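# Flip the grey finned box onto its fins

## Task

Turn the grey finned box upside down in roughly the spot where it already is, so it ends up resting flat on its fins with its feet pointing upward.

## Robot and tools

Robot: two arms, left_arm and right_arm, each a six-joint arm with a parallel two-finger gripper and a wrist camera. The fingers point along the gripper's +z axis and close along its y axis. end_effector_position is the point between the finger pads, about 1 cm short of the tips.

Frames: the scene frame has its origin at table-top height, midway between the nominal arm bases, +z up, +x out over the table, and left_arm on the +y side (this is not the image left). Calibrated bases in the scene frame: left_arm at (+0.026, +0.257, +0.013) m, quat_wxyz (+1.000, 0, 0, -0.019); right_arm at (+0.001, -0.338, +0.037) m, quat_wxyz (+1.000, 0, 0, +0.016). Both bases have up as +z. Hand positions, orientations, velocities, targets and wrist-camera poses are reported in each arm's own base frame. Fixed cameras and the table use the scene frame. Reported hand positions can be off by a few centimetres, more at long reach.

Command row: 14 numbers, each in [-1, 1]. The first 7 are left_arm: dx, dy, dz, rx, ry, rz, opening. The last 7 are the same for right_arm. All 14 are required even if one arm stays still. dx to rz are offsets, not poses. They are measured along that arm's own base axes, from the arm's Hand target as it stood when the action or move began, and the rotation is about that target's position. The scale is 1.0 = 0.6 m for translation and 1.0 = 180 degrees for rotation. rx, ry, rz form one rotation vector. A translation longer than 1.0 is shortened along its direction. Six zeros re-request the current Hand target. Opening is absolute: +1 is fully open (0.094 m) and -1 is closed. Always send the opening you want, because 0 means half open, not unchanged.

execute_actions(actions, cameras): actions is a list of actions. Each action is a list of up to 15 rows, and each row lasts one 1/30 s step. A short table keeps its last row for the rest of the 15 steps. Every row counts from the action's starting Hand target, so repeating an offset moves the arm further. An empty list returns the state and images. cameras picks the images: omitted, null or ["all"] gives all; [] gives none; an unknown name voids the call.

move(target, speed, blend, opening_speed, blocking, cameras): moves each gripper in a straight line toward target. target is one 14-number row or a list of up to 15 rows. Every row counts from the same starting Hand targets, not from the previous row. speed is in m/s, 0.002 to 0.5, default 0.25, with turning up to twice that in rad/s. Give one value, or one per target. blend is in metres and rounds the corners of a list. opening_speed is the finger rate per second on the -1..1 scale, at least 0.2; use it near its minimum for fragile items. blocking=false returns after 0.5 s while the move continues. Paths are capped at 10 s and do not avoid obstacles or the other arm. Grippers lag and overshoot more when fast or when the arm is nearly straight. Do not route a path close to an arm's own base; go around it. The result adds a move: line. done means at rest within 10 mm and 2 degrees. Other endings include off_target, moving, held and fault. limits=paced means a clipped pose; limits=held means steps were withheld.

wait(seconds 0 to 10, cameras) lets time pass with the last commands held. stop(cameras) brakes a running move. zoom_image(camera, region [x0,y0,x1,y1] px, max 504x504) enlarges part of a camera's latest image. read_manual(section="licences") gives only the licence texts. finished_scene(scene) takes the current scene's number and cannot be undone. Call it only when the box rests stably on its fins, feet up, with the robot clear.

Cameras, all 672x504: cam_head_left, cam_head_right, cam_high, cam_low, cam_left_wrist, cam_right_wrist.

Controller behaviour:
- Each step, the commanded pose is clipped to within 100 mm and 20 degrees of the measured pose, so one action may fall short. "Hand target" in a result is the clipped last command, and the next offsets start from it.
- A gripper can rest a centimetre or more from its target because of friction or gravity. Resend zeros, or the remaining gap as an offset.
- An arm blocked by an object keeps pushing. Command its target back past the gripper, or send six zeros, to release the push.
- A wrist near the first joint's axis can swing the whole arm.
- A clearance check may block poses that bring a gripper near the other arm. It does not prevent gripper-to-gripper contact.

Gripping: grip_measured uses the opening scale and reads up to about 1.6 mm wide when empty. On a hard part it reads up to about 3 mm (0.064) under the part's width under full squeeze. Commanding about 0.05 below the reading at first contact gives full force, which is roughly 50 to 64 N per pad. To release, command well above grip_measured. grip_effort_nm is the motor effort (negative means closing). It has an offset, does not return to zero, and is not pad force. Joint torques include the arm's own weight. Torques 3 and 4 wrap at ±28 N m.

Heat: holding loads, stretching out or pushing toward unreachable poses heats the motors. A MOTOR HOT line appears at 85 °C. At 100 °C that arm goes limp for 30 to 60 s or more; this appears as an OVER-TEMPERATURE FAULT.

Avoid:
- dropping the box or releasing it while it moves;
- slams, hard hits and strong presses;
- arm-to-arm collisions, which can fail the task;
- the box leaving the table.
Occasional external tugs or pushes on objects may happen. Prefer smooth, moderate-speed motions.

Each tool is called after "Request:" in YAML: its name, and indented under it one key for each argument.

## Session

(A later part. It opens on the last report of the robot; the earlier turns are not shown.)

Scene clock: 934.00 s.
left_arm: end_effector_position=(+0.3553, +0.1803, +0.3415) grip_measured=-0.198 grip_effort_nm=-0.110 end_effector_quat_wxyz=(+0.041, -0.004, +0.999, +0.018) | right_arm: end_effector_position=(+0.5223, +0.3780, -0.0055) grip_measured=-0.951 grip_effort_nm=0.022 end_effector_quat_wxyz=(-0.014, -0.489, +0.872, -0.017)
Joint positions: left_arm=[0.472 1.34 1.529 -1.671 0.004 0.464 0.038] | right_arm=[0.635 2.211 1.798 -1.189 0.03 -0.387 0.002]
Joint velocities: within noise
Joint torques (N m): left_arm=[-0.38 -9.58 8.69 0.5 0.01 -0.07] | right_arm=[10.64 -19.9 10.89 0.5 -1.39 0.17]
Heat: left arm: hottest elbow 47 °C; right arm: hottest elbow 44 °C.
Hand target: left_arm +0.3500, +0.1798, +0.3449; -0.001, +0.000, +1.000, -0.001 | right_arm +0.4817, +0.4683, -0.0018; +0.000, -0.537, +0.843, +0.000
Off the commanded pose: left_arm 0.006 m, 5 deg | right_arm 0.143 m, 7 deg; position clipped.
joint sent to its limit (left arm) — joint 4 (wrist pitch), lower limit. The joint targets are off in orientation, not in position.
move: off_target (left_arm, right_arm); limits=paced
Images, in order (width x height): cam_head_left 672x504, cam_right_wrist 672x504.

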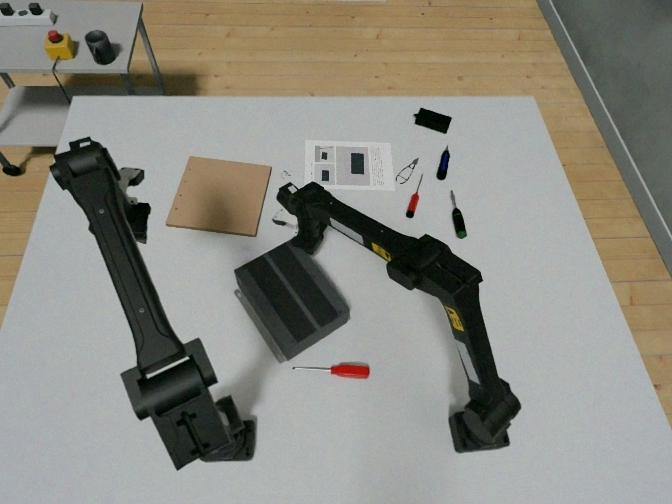

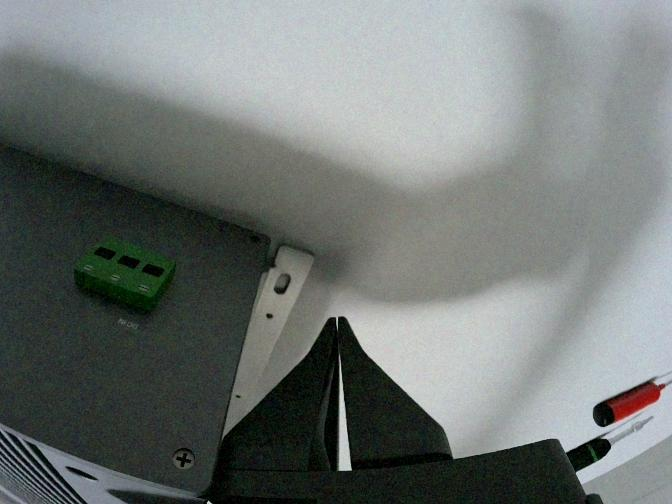

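Request:
move:
  target:
    - [0.1,-0.12,-0.2,0,0,0.1,-0.95,0.139,-0.264,0.003,0,0,0,-0.95]
    - [0.183,-0.25,-0.375,0,0,0.215,-0.95,-0.053,-0.697,0.42,0,0,-0.36,-0.95]
    - [0.183,-0.25,-0.53,0,0,0.215,-0.95,-0.053,-0.697,0.42,0,0,-0.36,-0.95]
  speed: [0.15,0.2,0.12]
  blend: [0.02,0.03,0]
  cameras: ["cam_head_left", "cam_left_wrist"]

Scene clock: 1012.00 s.
left_arm: end_effector_position=(+0.4587, +0.0346, +0.0363) grip_measured=-0.947 grip_effort_nm=-0.125 end_effector_quat_wxyz=(+0.005, -0.330, +0.944, -0.001) | right_arm: end_effector_position=(+0.4458, +0.0548, +0.2380) grip_measured=-0.951 grip_effort_nm=0.022 end_effector_quat_wxyz=(-0.011, -0.013, +1.000, -0.002)
Joint positions: left_arm=[0.076 1.709 1.114 -0.965 -0.001 -0.596 0.002] | right_arm=[0.124 1.528 1.455 -1.52 0.002 0.099 0.002]
Joint velocities: within noise
Joint torques (N m): left_arm=[-1.44 -11.22 7.45 1.11 0.1 -0.31] | right_arm=[-1.49 -12.57 9.66 0.1 -0.08 0.09]
Heat: left arm: hottest elbow 47 °C; right arm: hottest elbow 47 °C.
Hand target: left_arm +0.4600, +0.0300, +0.0271; +0.000, -0.331, +0.944, -0.001 | right_arm +0.4499, +0.0501, +0.2503; +0.000, -0.002, +1.000, +0.000
Off the commanded pose: left_arm 0.011 m, 1 deg | right_arm 0.014 m, 2 deg.
move: off_target (left_arm, right_arm)
Images, in order (width x height): cam_head_left 672x504, cam_left_wrist 672x504.

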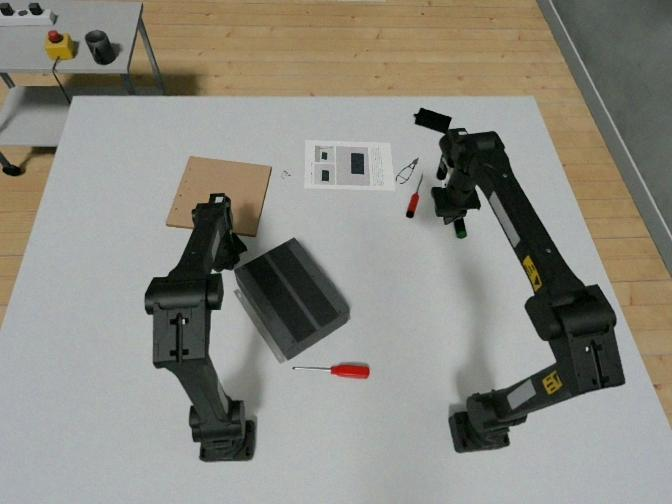

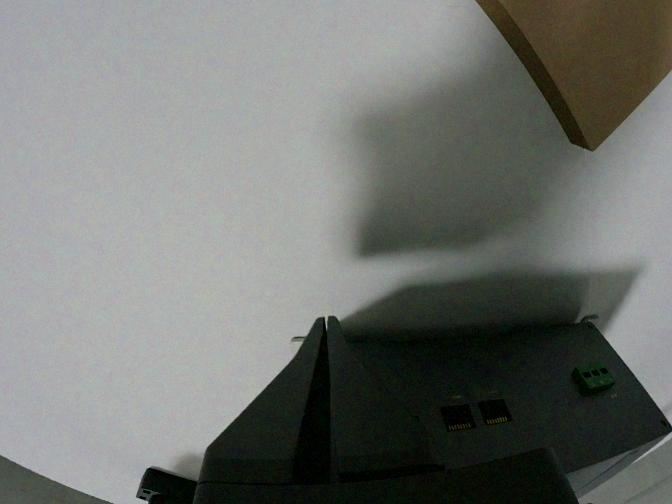

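Request:
move:
  target:
    - [-0.033,0.05,0.288,0,0,0,-0.95,0,0,0,0,0,0,-0.95]
    - [-0.433,-0.117,0.288,0,0,0,-0.95,0,0,0,0,0,0,-0.95]
    - [-0.465,-0.203,0.013,0,0,0,-0.95,0,0,0,0,0,0,-0.95]
  speed: [0.2,0.2,0.12]
  blend: [0.03,0.03,0]
  cameras: ["cam_head_left", "cam_left_wrist"]

Scene clock: 1070.13 s.
left_arm: end_effector_position=(+0.1811, -0.0900, +0.0380) grip_measured=-0.947 grip_effort_nm=-0.120 end_effector_quat_wxyz=(+0.001, -0.330, +0.944, -0.003) | right_arm: end_effector_position=(+0.4458, +0.0548, +0.2380) grip_measured=-0.951 grip_effort_nm=0.012 end_effector_quat_wxyz=(-0.011, -0.012, +1.000, -0.002)
Joint positions: left_arm=[-0.456 1.009 0.448 -1.004 0.003 -1.128 0.002] | right_arm=[0.124 1.528 1.455 -1.52 0.002 0.099 0.002]
Joint velocities: within noise
Joint torques (N m): left_arm=[-1.67 -0.91 7.41 1.07 -0.11 -0.28] | right_arm=[-1.61 -12.57 9.51 0.2 -0.11 0.06]
Heat: left arm: hottest elbow 46 °C; right arm: hottest elbow 47 °C.
Hand target: left_arm +0.1809, -0.0918, +0.0350; +0.000, -0.331, +0.944, -0.001 | right_arm +0.4499, +0.0501, +0.2503; +0.000, -0.002, +1.000, +0.000
Off the commanded pose: left_arm 0.004 m, 0 deg | right_arm 0.014 m, 2 deg.
move: off_target (right_arm)
Images, in order (width x height): cam_head_left 672x504, cam_left_wrist 672x504.

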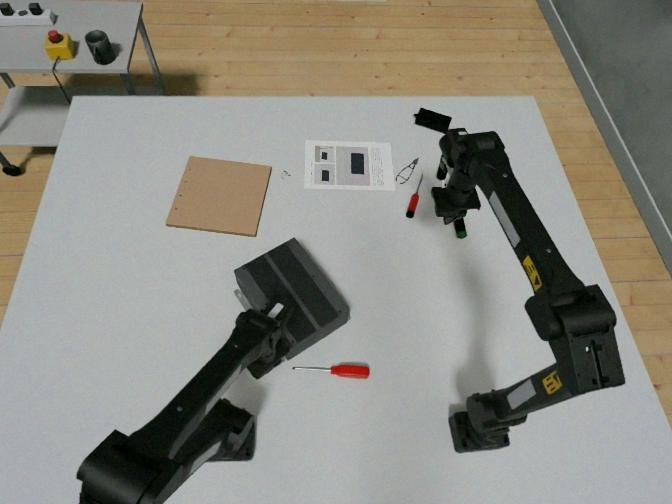

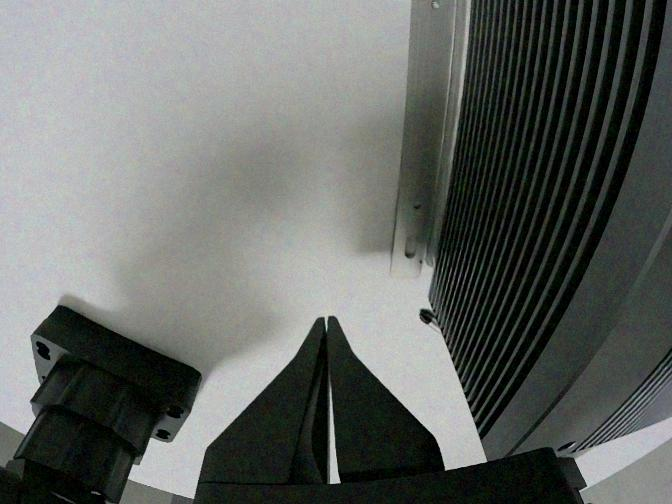

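Request:
move:
  target:
    - [0.0315,-0.04,0,0,0,0,-0.95,0,0,0,0,0,0,-0.95]
    - [0.063,-0.143,0,0,0,0.089,-0.95,0,0,0,0,0,0,-0.95]
    - [0.135,-0.248,0,0,0,0.183,-0.95,0,0,0,0,0,0,-0.95]
  speed: 0.07
  blend: [0.02,0.03,0]
  cameras: ["cam_head_left", "cam_left_wrist"]

Scene clock: 1094.47 s.
left_arm: end_effector_position=(+0.1653, -0.1437, +0.0264) grip_measured=-0.948 grip_effort_nm=-0.120 end_effector_quat_wxyz=(-0.016, -0.615, +0.782, +0.102) | right_arm: end_effector_position=(+0.4458, +0.0548, +0.2380) grip_measured=-0.951 grip_effort_nm=0.022 end_effector_quat_wxyz=(-0.011, -0.012, +1.000, -0.002)
Joint positions: left_arm=[-0.718 1.277 0.578 -1.079 -0.006 -2.051 0.002] | right_arm=[0.124 1.528 1.455 -1.52 0.002 0.099 0.002]
Joint velocities: within noise
Joint torques (N m): left_arm=[-2.73 -1.61 16.35 5 0.05 0.42] | right_arm=[-1.32 -13.04 9.58 0.2 -0.13 0.04]
Heat: left arm: hottest elbow 48 °C; right arm: hottest elbow 47 °C.
Hand target: left_arm +0.2352, -0.2136, +0.0326; +0.000, -0.585, +0.811, -0.001 | right_arm +0.4499, +0.0501, +0.2503; +0.000, -0.002, +1.000, +0.000
Off the commanded pose: left_arm 0.137 m, 13 deg; position clipped | right_arm 0.014 m, 2 deg.
move: off_target (left_arm, right_arm); blend cut to 0.0153 m at target 1; limits=paced
Images, in order (width x height): cam_head_left 672x504, cam_left_wrist 672x504.

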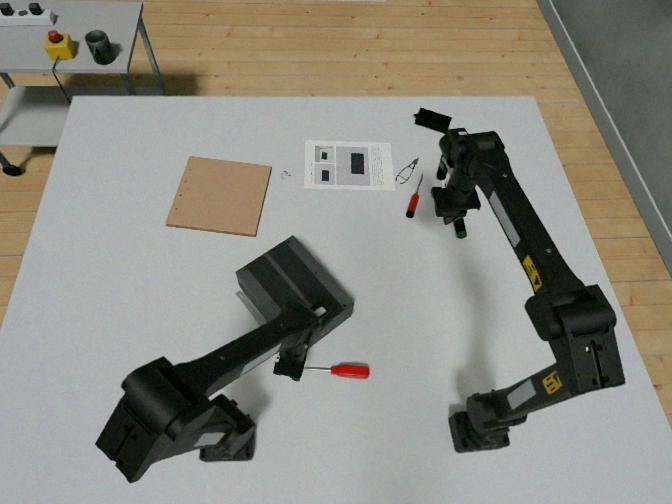

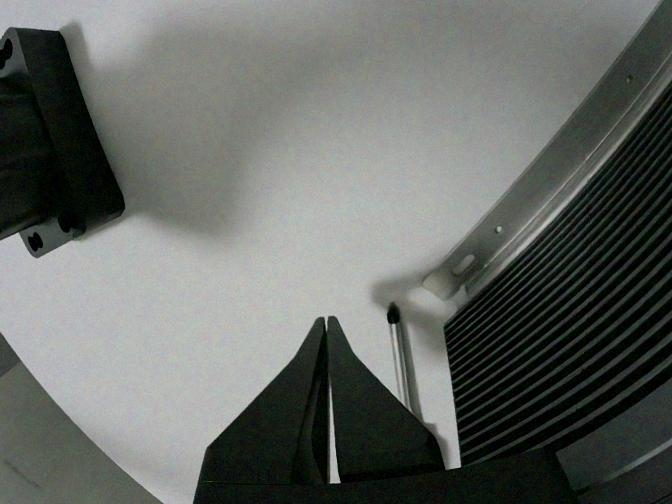

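Request:
move:
  target:
    - [-0.109,0.123,0.279,0,0,-0.05,-0.95,-0.167,0.083,0,0,0,0.05,-0.95]
    - [0.375,0.44,0.279,0,0,-0.14,-0.95,-0.288,0.25,-0.083,0,0,0.237,-0.95]
    - [0.327,0.407,0.004,0,0,-0.14,-0.95,-0.288,0.283,-0.4,0,0,0.237,-0.95]
  speed: [0.15,0.2,0.12]
  blend: [0.03,0.03,0]
  cameras: ["cam_head_left", "cam_left_wrist", "cam_right_wrist"]

Scene clock: 1152.97 s.
left_arm: end_effector_position=(+0.4303, +0.0350, +0.0437) grip_measured=-0.948 grip_effort_nm=-0.071 end_effector_quat_wxyz=(+0.005, -0.393, +0.920, -0.001) | right_arm: end_effector_position=(+0.2776, +0.2133, +0.0118) grip_measured=-0.951 grip_effort_nm=0.022 end_effector_quat_wxyz=(-0.003, -0.363, +0.932, -0.002)
Joint positions: left_arm=[0.082 1.633 1.036 -0.963 -0.001 -0.726 0.002] | right_arm=[0.657 1.512 0.782 -0.847 0.002 -0.086 0.002]
Joint velocities: within noise
Joint torques (N m): left_arm=[-1.61 -9.88 7.38 1.2 0.12 -0.32] | right_arm=[0.38 -8.59 6.05 1.01 -0.11 0.07]
Heat: left arm: hottest elbow 64 °C; right arm: hottest elbow 47 °C.
Hand target: left_arm +0.4314, +0.0304, +0.0349; +0.000, -0.394, +0.919, -0.001 | right_arm +0.2770, +0.2199, +0.0103; +0.000, -0.365, +0.931, +0.000
Off the commanded pose: left_arm 0.010 m, 1 deg | right_arm 0.007 m, 1 deg.
move: done
Images, in order (width x height): cam_head_left 672x504, cam_left_wrist 672x504, cam_right_wrist 672x504.

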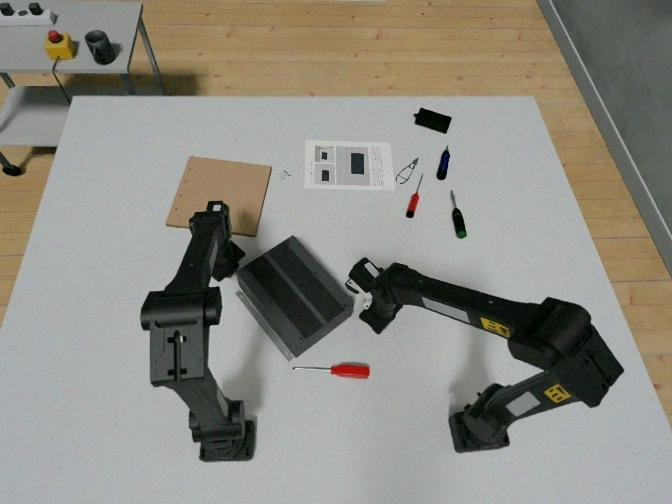

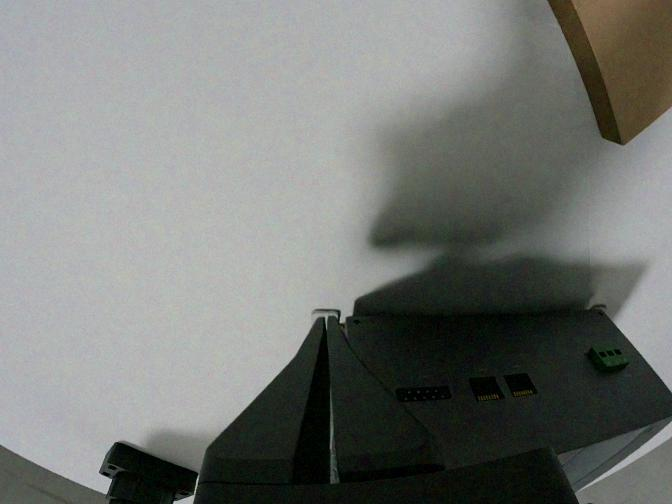

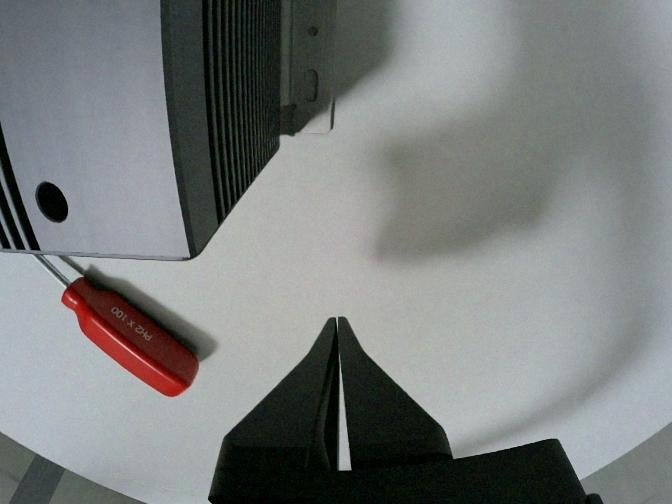

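Request:
move:
  target:
    - [0.028,-0.016,0,0,0,-0.04,-0.95,-0.049,0.056,0.017,0,0,-0.04,-0.95]
    - [-0.0815,-0.093,0,0,0,-0.04,-0.95,0.065,0.1255,0.017,0,0,-0.04,-0.95]
    - [-0.151,-0.08,0,0,0,0.06,-0.95,0.133,0.108,0.017,0,0,0.06,-0.95]
  speed: [0.12,0.08,0.06]
  blend: [0.0,0.02,0]
  cameras: ["cam_head_left", "cam_left_wrist", "cam_right_wrist"]

Scene clock: 1225.77 s.
left_arm: end_effector_position=(+0.3990, +0.0187, +0.0779) grip_measured=-0.948 grip_effort_nm=-0.071 end_effector_quat_wxyz=(+0.093, -0.503, +0.859, -0.017) | right_arm: end_effector_position=(+0.3042, +0.2501, +0.0166) grip_measured=-0.951 grip_effort_nm=0.032 end_effector_quat_wxyz=(-0.058, -0.445, +0.894, -0.014)
Joint positions: left_arm=[0.022 1.408 0.87 -0.853 -0.06 -1.032 0.002] | right_arm=[0.69 1.667 0.987 -1.009 0.002 -0.234 0.002]
Joint velocities: within noise
Joint torques (N m): left_arm=[-5.54 -6.77 1.61 -2.03 2.17 -0.22] | right_arm=[-1.49 -7.59 13.12 2.84 0 -0.3]
Heat: left arm: hottest elbow 50 °C; right arm: hottest elbow 44 °C.
Hand target: left_arm +0.3408, -0.0176, +0.0349; +0.000, -0.479, +0.878, -0.001 | right_arm +0.3568, +0.2846, +0.0204; +0.000, -0.451, +0.892, +0.000
Off the commanded pose: left_arm 0.081 m, 11 deg | right_arm 0.063 m, 7 deg.
move: off_target (left_arm, right_arm)
Images, in order (width x height): cam_head_left 672x504, cam_left_wrist 672x504, cam_right_wrist 672x504.

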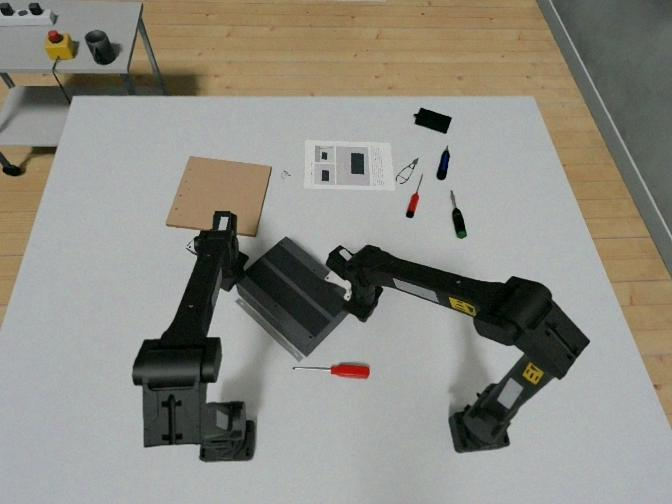

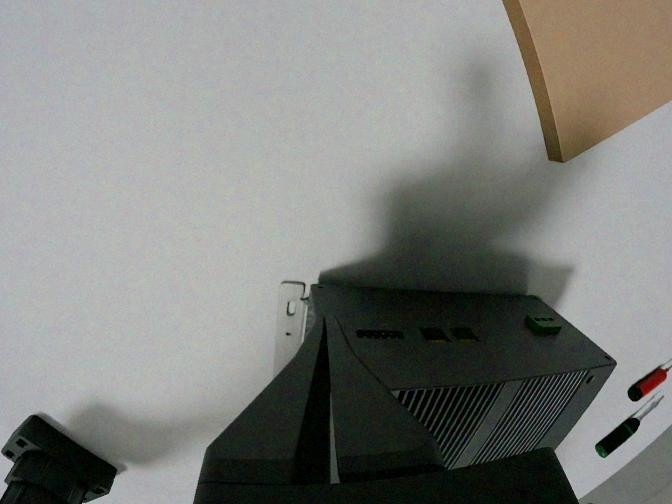

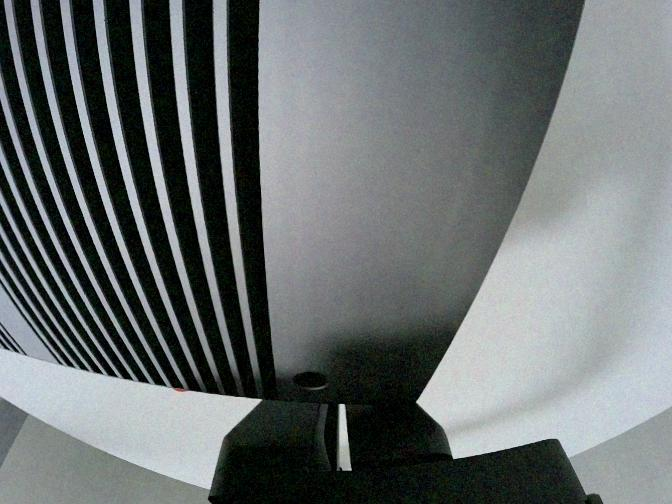

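Request:
execute_actions:
  actions: []
  cameras: ["cam_head_left","cam_left_wrist","cam_right_wrist"]

Scene clock: 1265.53 s.
left_arm: end_effector_position=(+0.3990, +0.0187, +0.0779) grip_measured=-0.948 grip_effort_nm=-0.066 end_effector_quat_wxyz=(+0.093, -0.503, +0.859, -0.017) | right_arm: end_effector_position=(+0.3042, +0.2501, +0.0167) grip_measured=-0.951 grip_effort_nm=0.027 end_effector_quat_wxyz=(-0.058, -0.445, +0.893, -0.014)
Joint positions: left_arm=[0.022 1.408 0.87 -0.853 -0.06 -1.032 0.002] | right_arm=[0.69 1.667 0.988 -1.01 0.002 -0.235 0.002]
Joint velocities: within noise
Joint torques (N m): left_arm=[-5.54 -6.71 1.63 -2.06 2.18 -0.22] | right_arm=[-1.96 -7.82 13.22 2.81 -0.01 -0.27]
Heat: left arm: hottest elbow 45 °C; right arm: hottest elbow 56 °C.
Hand target: left_arm +0.3408, -0.0176, +0.0349; +0.000, -0.479, +0.878, -0.001 | right_arm +0.3568, +0.2847, +0.0205; +0.000, -0.451, +0.892, +0.000
Tool commands: left_gripper/opening=-0.95 right_gripper/opening=-0.95
Off the commanded pose: left_arm 0.081 m, 11 deg | right_arm 0.063 m, 7 deg.
Images, in order (width x height): cam_head_left 672x504, cam_left_wrist 672x504, cam_right_wrist 672x504.

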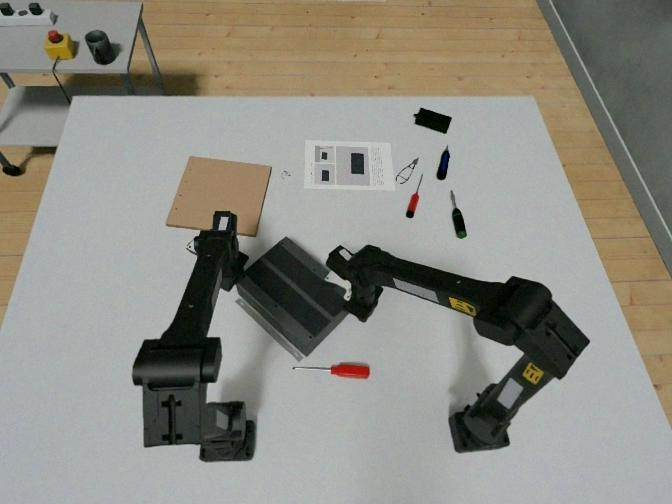

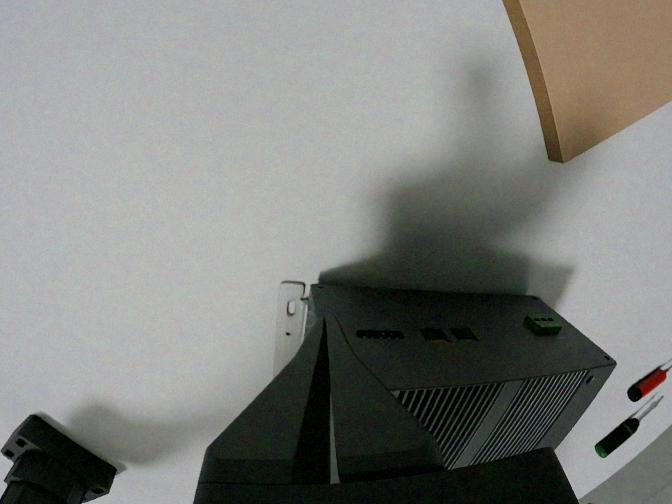

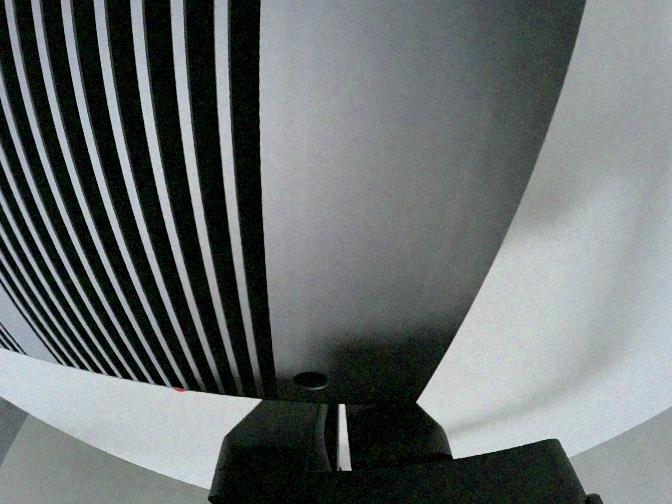

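Request:
move:
  target:
    - [0.1737,0.1293,0.0918,0,0,0,-0.95,-0.063,-0.0378,0,0,0,0,-0.95]
    - [0.165,0.1127,0.06,-0.1165,0.0757,0,-0.95,-0.063,-0.0378,0,0,0,0,-0.95]
    - [0.1187,0.0443,-0.008,-0.1165,0.0757,0,-0.95,-0.063,-0.0378,0,0,0,0,-0.95]
  speed: 0.1
  blend: 0.02
  cameras: ["cam_head_left","cam_left_wrist","cam_right_wrist"]

Scene clock: 1333.23 s.
left_arm: end_effector_position=(+0.4119, +0.0121, +0.0350) grip_measured=-0.948 grip_effort_nm=-0.071 end_effector_quat_wxyz=(-0.188, -0.464, +0.859, -0.105) | right_arm: end_effector_position=(+0.3060, +0.2516, +0.0149) grip_measured=-0.951 grip_effort_nm=0.022 end_effector_quat_wxyz=(-0.027, -0.446, +0.895, -0.007)
Joint positions: left_arm=[0.161 1.786 1.159 -1.242 0.319 -0.781 0.002] | right_arm=[0.69 1.639 0.949 -0.937 0.002 -0.235 0.002]
Joint velocities: within noise
Joint torques (N m): left_arm=[-1.26 -12.4 6.54 0.44 0.32 -0.3] | right_arm=[-1.03 -12.22 6.76 1.88 -0.13 -0.16]
Heat: left arm: hottest elbow 42 °C; right arm: hottest elbow 60 °C.
Hand target: left_arm +0.4121, +0.0092, +0.0302; -0.190, -0.468, +0.857, -0.104 | right_arm +0.3191, +0.2621, +0.0205; +0.000, -0.451, +0.892, +0.000
Off the commanded pose: left_arm 0.006 m, 1 deg | right_arm 0.018 m, 3 deg.
move: off_target (right_arm)
Images, in order (width x height): cam_head_left 672x504, cam_left_wrist 672x504, cam_right_wrist 672x504.

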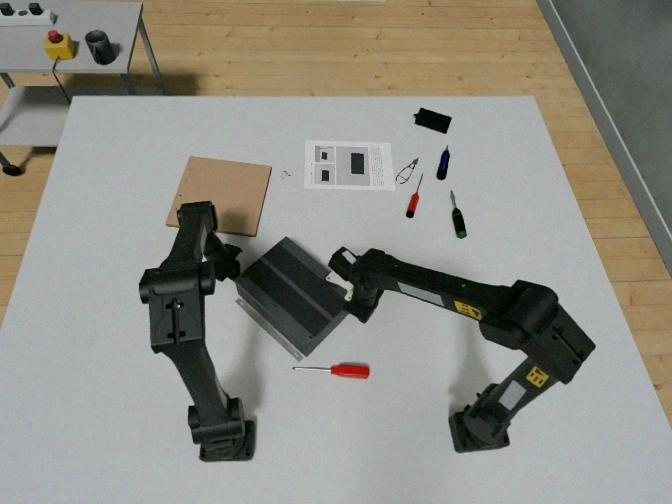

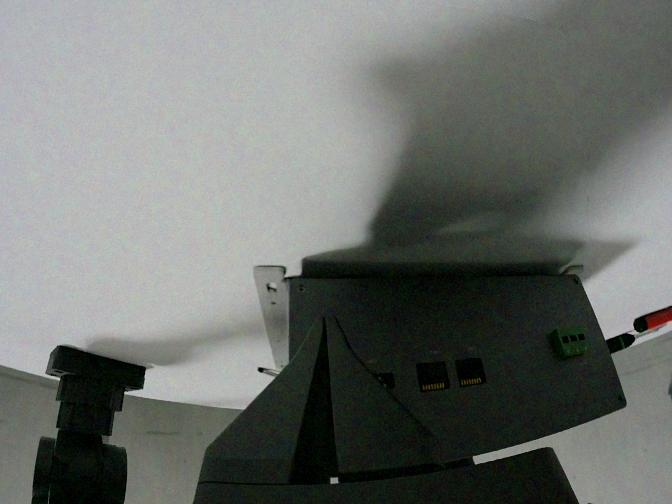

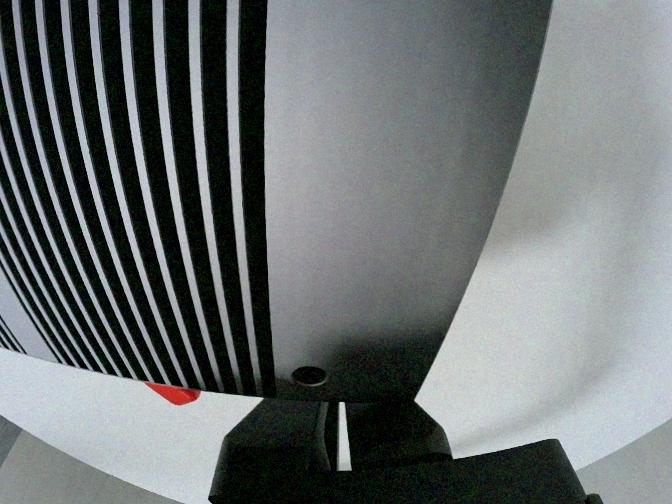

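Request:
move:
  target: [-0.1368,-0.0495,0,0,0,0.02,-0.95,0.1132,0.0615,0,0,0,0.025,-0.95]
  speed: 0.05
  cameras: ["cam_head_left","cam_left_wrist","cam_right_wrist"]

Scene clock: 1351.10 s.
left_arm: end_effector_position=(+0.3616, +0.0171, +0.0365) grip_measured=-0.948 grip_effort_nm=-0.066 end_effector_quat_wxyz=(-0.136, -0.513, +0.841, -0.108) | right_arm: end_effector_position=(+0.3393, +0.2461, +0.0179) grip_measured=-0.951 grip_effort_nm=0.027 end_effector_quat_wxyz=(-0.065, -0.461, +0.885, -0.021)
Joint positions: left_arm=[0.189 1.603 0.936 -1.089 0.298 -0.88 0.002] | right_arm=[0.637 1.73 1.076 -1.052 0.021 -0.323 0.002]
Joint velocities: within noise
Joint torques (N m): left_arm=[-6.01 -10.52 2.77 -1.43 2.02 -0.27] | right_arm=[0.97 -8.59 13.85 3.1 -0.9 -0.38]
Heat: left arm: hottest elbow 42 °C; right arm: hottest elbow 55 °C.
Hand target: left_arm +0.3299, -0.0207, +0.0302; -0.187, -0.494, +0.842, -0.110 | right_arm +0.3870, +0.2988, +0.0204; +0.000, -0.486, +0.874, +0.000
Off the commanded pose: left_arm 0.050 m, 6 deg | right_arm 0.071 m, 8 deg.
move: off_target (left_arm, right_arm)
Images, in order (width x height): cam_head_left 672x504, cam_left_wrist 672x504, cam_right_wrist 672x504.

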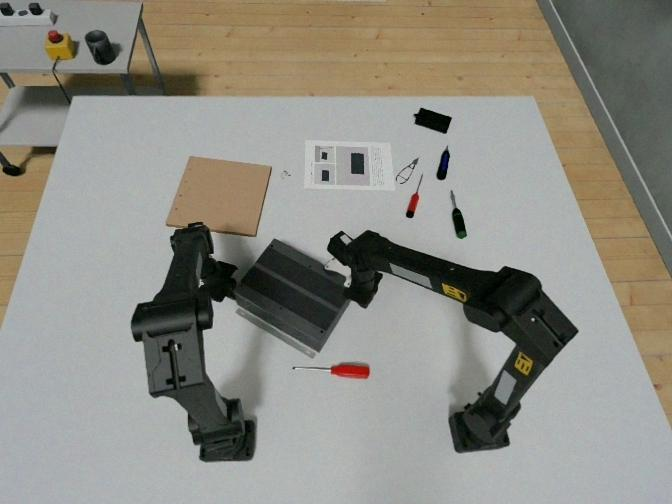

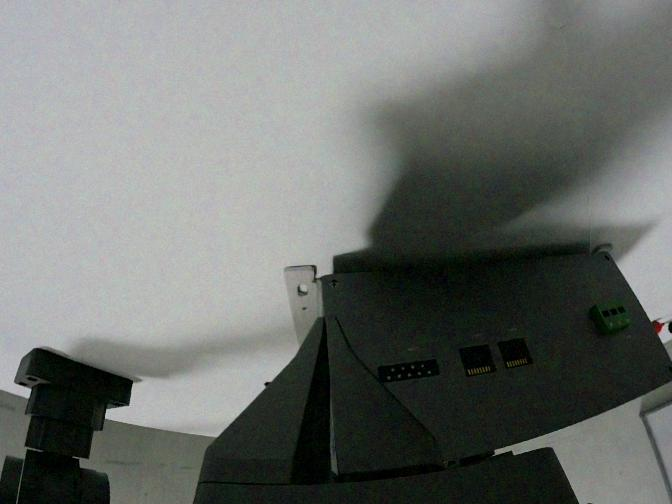

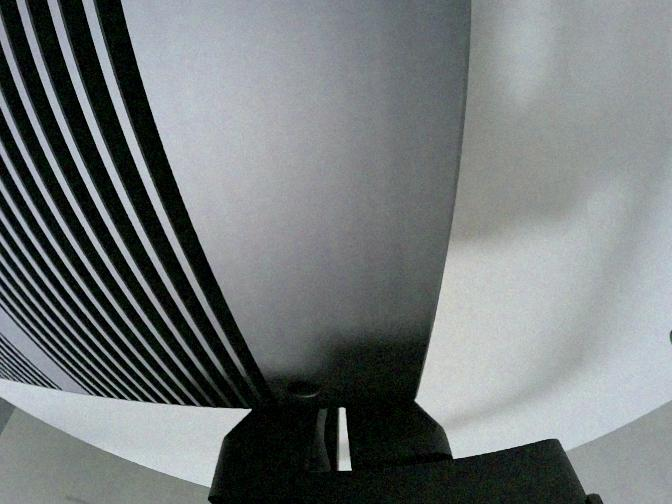

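Request:
move:
  target: [-0.0775,-0.051,0,0,0,0.06,-0.95,0.045,0.0403,0,0,0,0.07,-0.95]
  speed: 0.05
  cameras: ["cam_head_left","cam_left_wrist","cam_right_wrist"]

Scene clock: 1367.87 s.
left_arm: end_effector_position=(+0.3109, +0.0047, +0.0374) grip_measured=-0.948 grip_effort_nm=-0.061 end_effector_quat_wxyz=(-0.120, -0.610, +0.773, -0.121) | right_arm: end_effector_position=(+0.3805, +0.2474, +0.0222) grip_measured=-0.951 grip_effort_nm=0.027 end_effector_quat_wxyz=(-0.068, -0.555, +0.829, -0.021)
Joint positions: left_arm=[0.195 1.431 0.744 -0.992 0.327 -1.123 0.002] | right_arm=[0.594 1.799 1.191 -1.099 0.042 -0.584 0.002]
Joint velocities: within noise
Joint torques (N m): left_arm=[-10.11 -7.3 3.07 -0.85 2.92 -0.24] | right_arm=[5.71 -9.58 13.9 3.54 -2.14 0.1]
Heat: left arm: hottest elbow 42 °C; right arm: hottest elbow 58 °C.
Hand target: left_arm +0.2836, -0.0513, +0.0302; -0.176, -0.571, +0.792, -0.127 | right_arm +0.4139, +0.3231, +0.0204; +0.000, -0.579, +0.815, +0.000
Off the commanded pose: left_arm 0.063 m, 8 deg | right_arm 0.083 m, 9 deg.
move: off_target (left_arm, right_arm)
Images, in order (width x height): cam_head_left 672x504, cam_left_wrist 672x504, cam_right_wrist 672x504.

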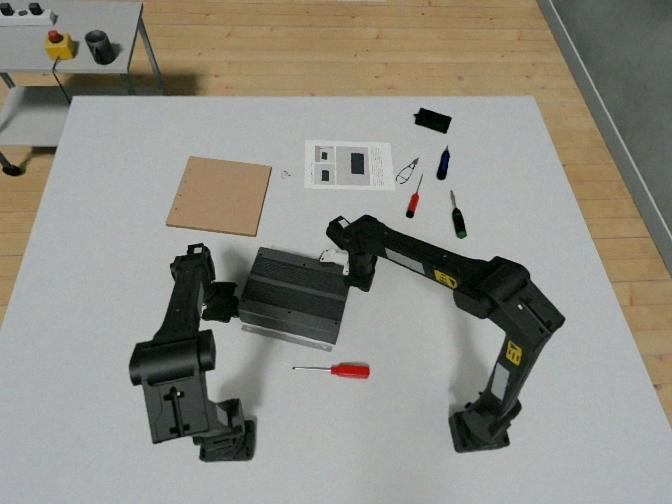

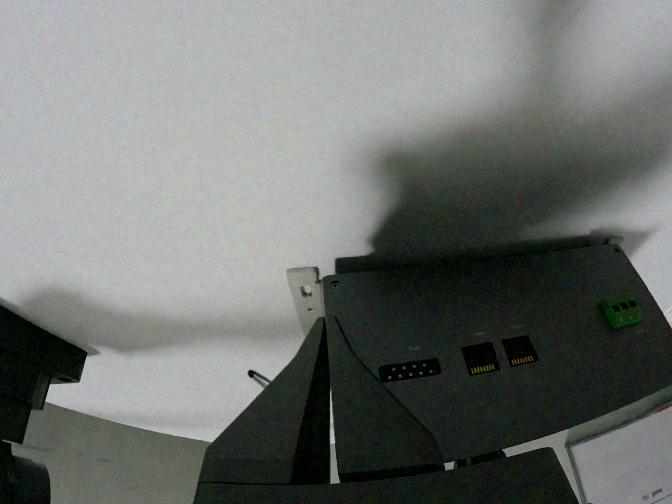

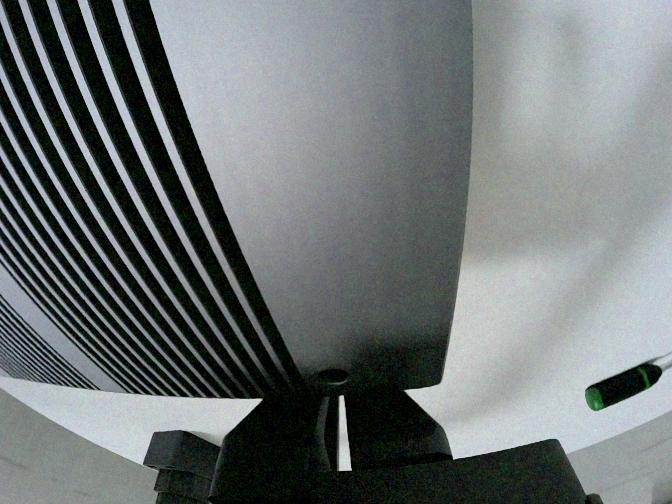

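Request:
move:
  target: [-0.04,-0.03,0,0,0,0.06,-0.95,0.03,0.045,0,0,0,0.07,-0.95]
  speed: 0.04
  cameras: ["cam_head_left","cam_left_wrist","cam_right_wrist"]

Scene clock: 1383.97 s.
left_arm: end_effector_position=(+0.2677, -0.0214, +0.0323) grip_measured=-0.948 grip_effort_nm=-0.061 end_effector_quat_wxyz=(+0.131, +0.693, -0.698, +0.126) | right_arm: end_effector_position=(+0.4260, +0.2641, +0.0317) grip_measured=-0.951 grip_effort_nm=0.032 end_effector_quat_wxyz=(-0.048, -0.627, +0.777, -0.026)
Joint positions: left_arm=[0.149 1.299 0.596 -0.933 0.359 -1.402 0.002] | right_arm=[0.577 1.864 1.322 -1.119 0.062 -0.778 0.002]
Joint velocities: within noise
Joint torques (N m): left_arm=[-10.46 -5.07 5.19 0.65 3.05 -0.02] | right_arm=[8.29 -10.29 12.12 3.04 -2.89 0.01]
Heat: left arm: hottest wrist yaw 45 °C; right arm: hottest elbow 59 °C.
Hand target: left_arm +0.2594, -0.0693, +0.0302; +0.163, +0.643, -0.734, +0.143 | right_arm +0.4319, +0.3501, +0.0205; +0.000, -0.665, +0.747, +0.000
Off the commanded pose: left_arm 0.049 m, 8 deg | right_arm 0.087 m, 8 deg.
move: off_target (left_arm, right_arm)
Images, in order (width x height): cam_head_left 672x504, cam_left_wrist 672x504, cam_right_wrist 672x504.

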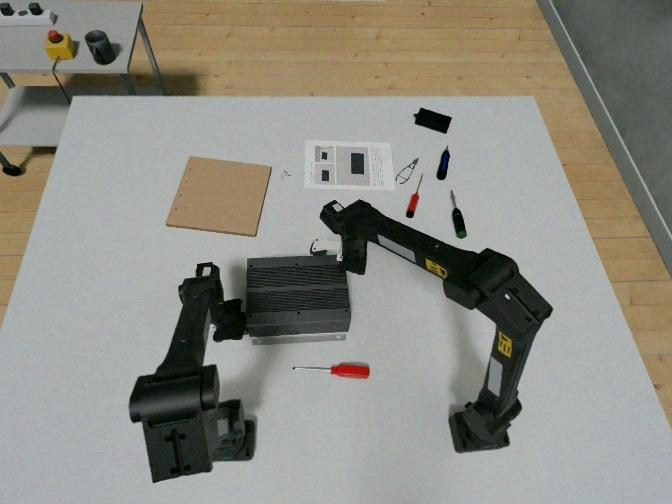

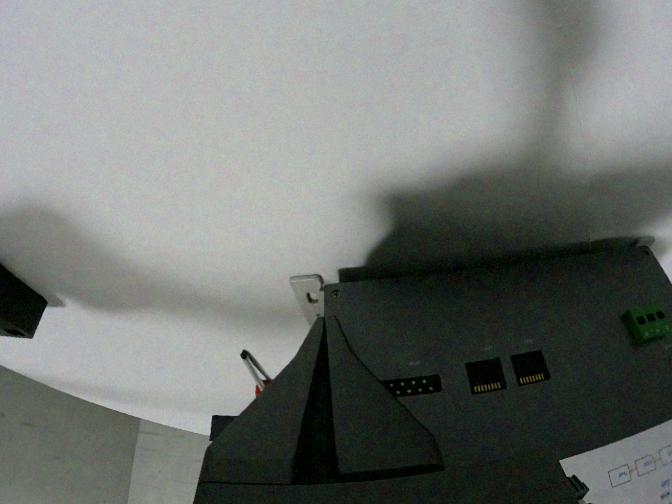

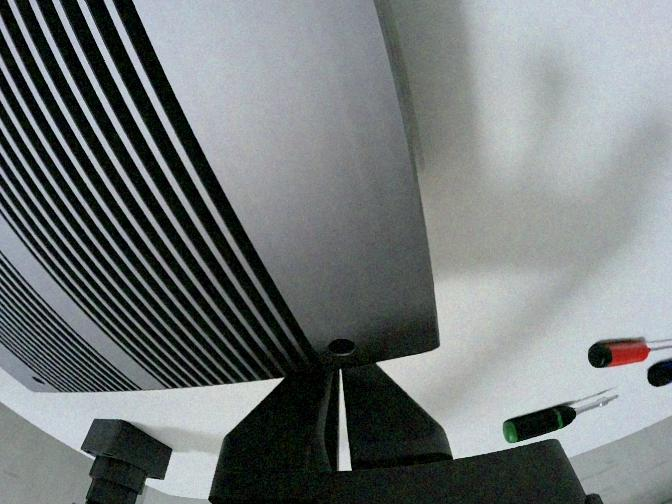

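Request:
move:
  target:
    - [0.068,0.199,0.067,0,0,0,-0.95,-0.02,-0.25,0.016,0,0,0,-0.95]
    - [0.118,0.249,0.166,-0.0537,-0.4466,-0.06,-0.95,-0.053,-0.383,0.216,0,0,0,-0.95]
    - [0.118,0.249,0.166,-0.0537,-0.4466,-0.06,-0.4,-0.137,-0.5,0.3,0,0,-0.4,-0.95]
  speed: 0.12
  blend: 0.03
  cameras: ["cam_head_left","cam_left_wrist","cam_low"]

Scene clock: 1495.93 s.
left_arm: end_effector_position=(+0.3310, +0.0772, +0.1342) grip_measured=-0.948 grip_effort_nm=-0.061 end_effector_quat_wxyz=(+0.290, -0.309, +0.710, -0.562) | right_arm: end_effector_position=(+0.3739, +0.0881, +0.1727) grip_measured=-0.951 grip_effort_nm=0.012 end_effector_quat_wxyz=(-0.002, -0.391, +0.920, -0.001)
Joint positions: left_arm=[0.743 1.265 0.43 -0.121 1.325 -0.564 0.002] | right_arm=[0.233 1.377 1.121 -1.319 0.002 -0.57 0.002]
Joint velocities: within noise
Joint torques (N m): left_arm=[-0.09 -3.43 6.53 2.03 0.71 -0.24] | right_arm=[-2.32 -9.52 7.71 0.28 -0.22 0.06]
Heat: left arm: hottest wrist yaw 53 °C; right arm: hottest elbow 53 °C.
Hand target: left_arm +0.3303, +0.0802, +0.1298; +0.287, -0.319, +0.705, -0.565 | right_arm +0.3730, +0.0825, +0.1771; +0.000, -0.380, +0.925, +0.000 (not the last commanded pose)
Tool commands: left_gripper/opening=-0.95 right_gripper/opening=-0.95
Off the commanded pose: left_arm 0.005 m, 1 deg | right_arm 0.053 m, 35 deg.
move: off_target (right_arm; path cut at 10 s); path passed 2 of 3 targets; target 3's new opening was not sent
Images, in order (width x height): cam_head_left 672x504, cam_low 672x504, cam_left_wrist 672x504.

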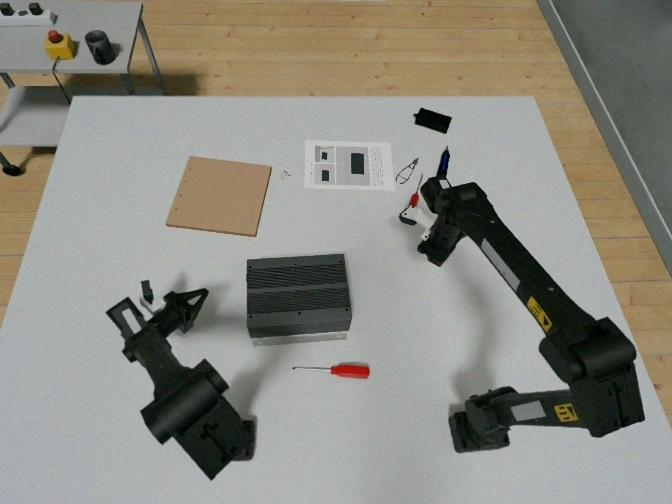

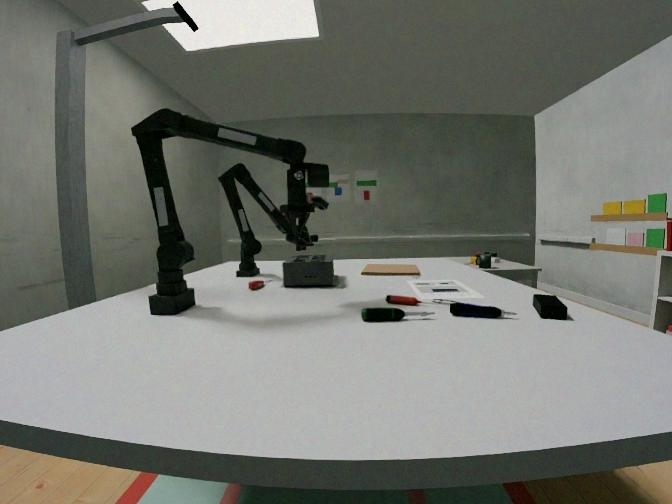

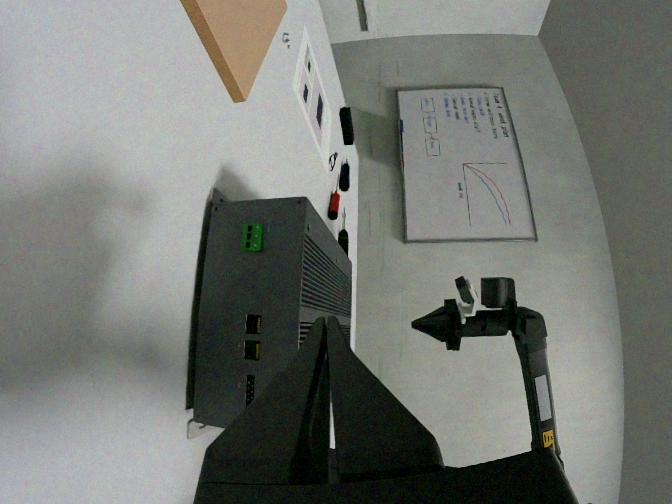

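Request:
zoom_image:
  camera: "cam_left_wrist"
  region: [170, 160, 370, 460]

Scaled by 1.680 from the camera's 672x504 image, which has a finer 960x720 frame.

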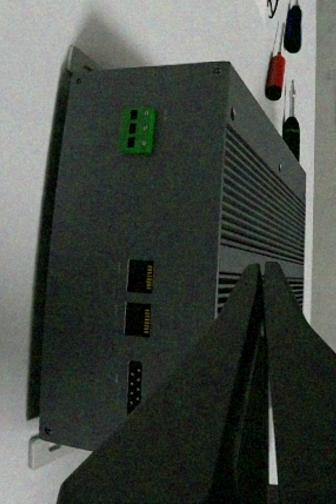

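Request:
move:
  target: [0.0762,-0.0687,-0.1297,-0.0192,-0.0238,0,-0.4,0,0,0,0,0,0,-0.95]
  speed: 0.1
  cameras: ["cam_left_wrist","cam_low"]

Scene clock: 1560.00 s.
left_arm: end_effector_position=(+0.3774, +0.0438, +0.0573) grip_measured=-0.403 grip_effort_nm=0.164 end_effector_quat_wxyz=(+0.312, -0.301, +0.678, -0.593) | right_arm: end_effector_position=(+0.3739, +0.0881, +0.1727) grip_measured=-0.951 grip_effort_nm=0.027 end_effector_quat_wxyz=(-0.002, -0.391, +0.920, -0.001)
Joint positions: left_arm=[0.554 1.842 0.339 1.213 1.209 -1.232 0.028] | right_arm=[0.233 1.377 1.121 -1.319 0.002 -0.57 0.002]
Joint velocities: within noise
Joint torques (N m): left_arm=[-1.55 -6.36 1.8 2.67 0.14 -0.23] | right_arm=[-2.02 -10.05 7.61 0.23 -0.17 0.04]
Heat: left arm: hottest elbow 43 °C; right arm: hottest elbow 49 °C.
Hand target: left_arm +0.3759, +0.0389, +0.0519; +0.303, -0.306, +0.677, -0.597 | right_arm +0.3730, +0.0825, +0.1771; +0.000, -0.380, +0.925, +0.000
Off the commanded pose: left_arm 0.007 m, 1 deg | right_arm 0.007 m, 1 deg.
move: done
Images, in order (width x height): cam_low 672x504, cam_left_wrist 672x504.

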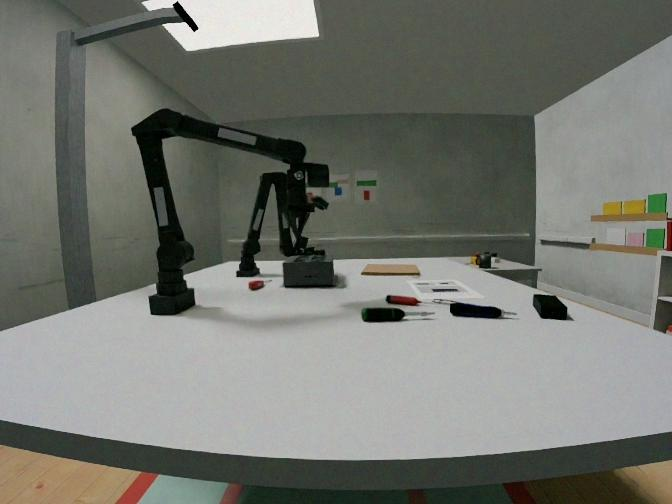

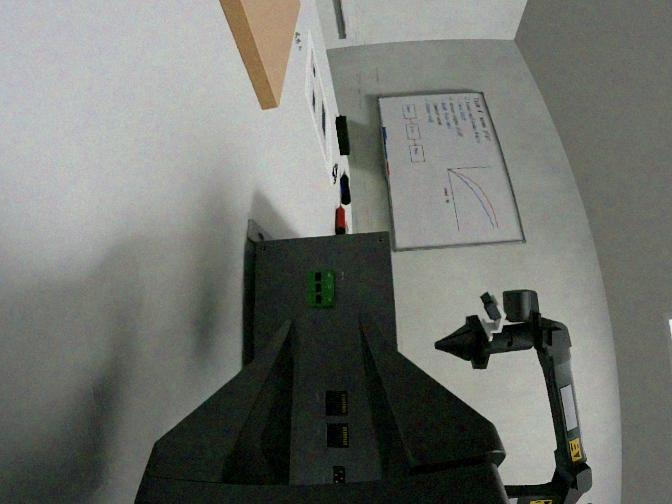

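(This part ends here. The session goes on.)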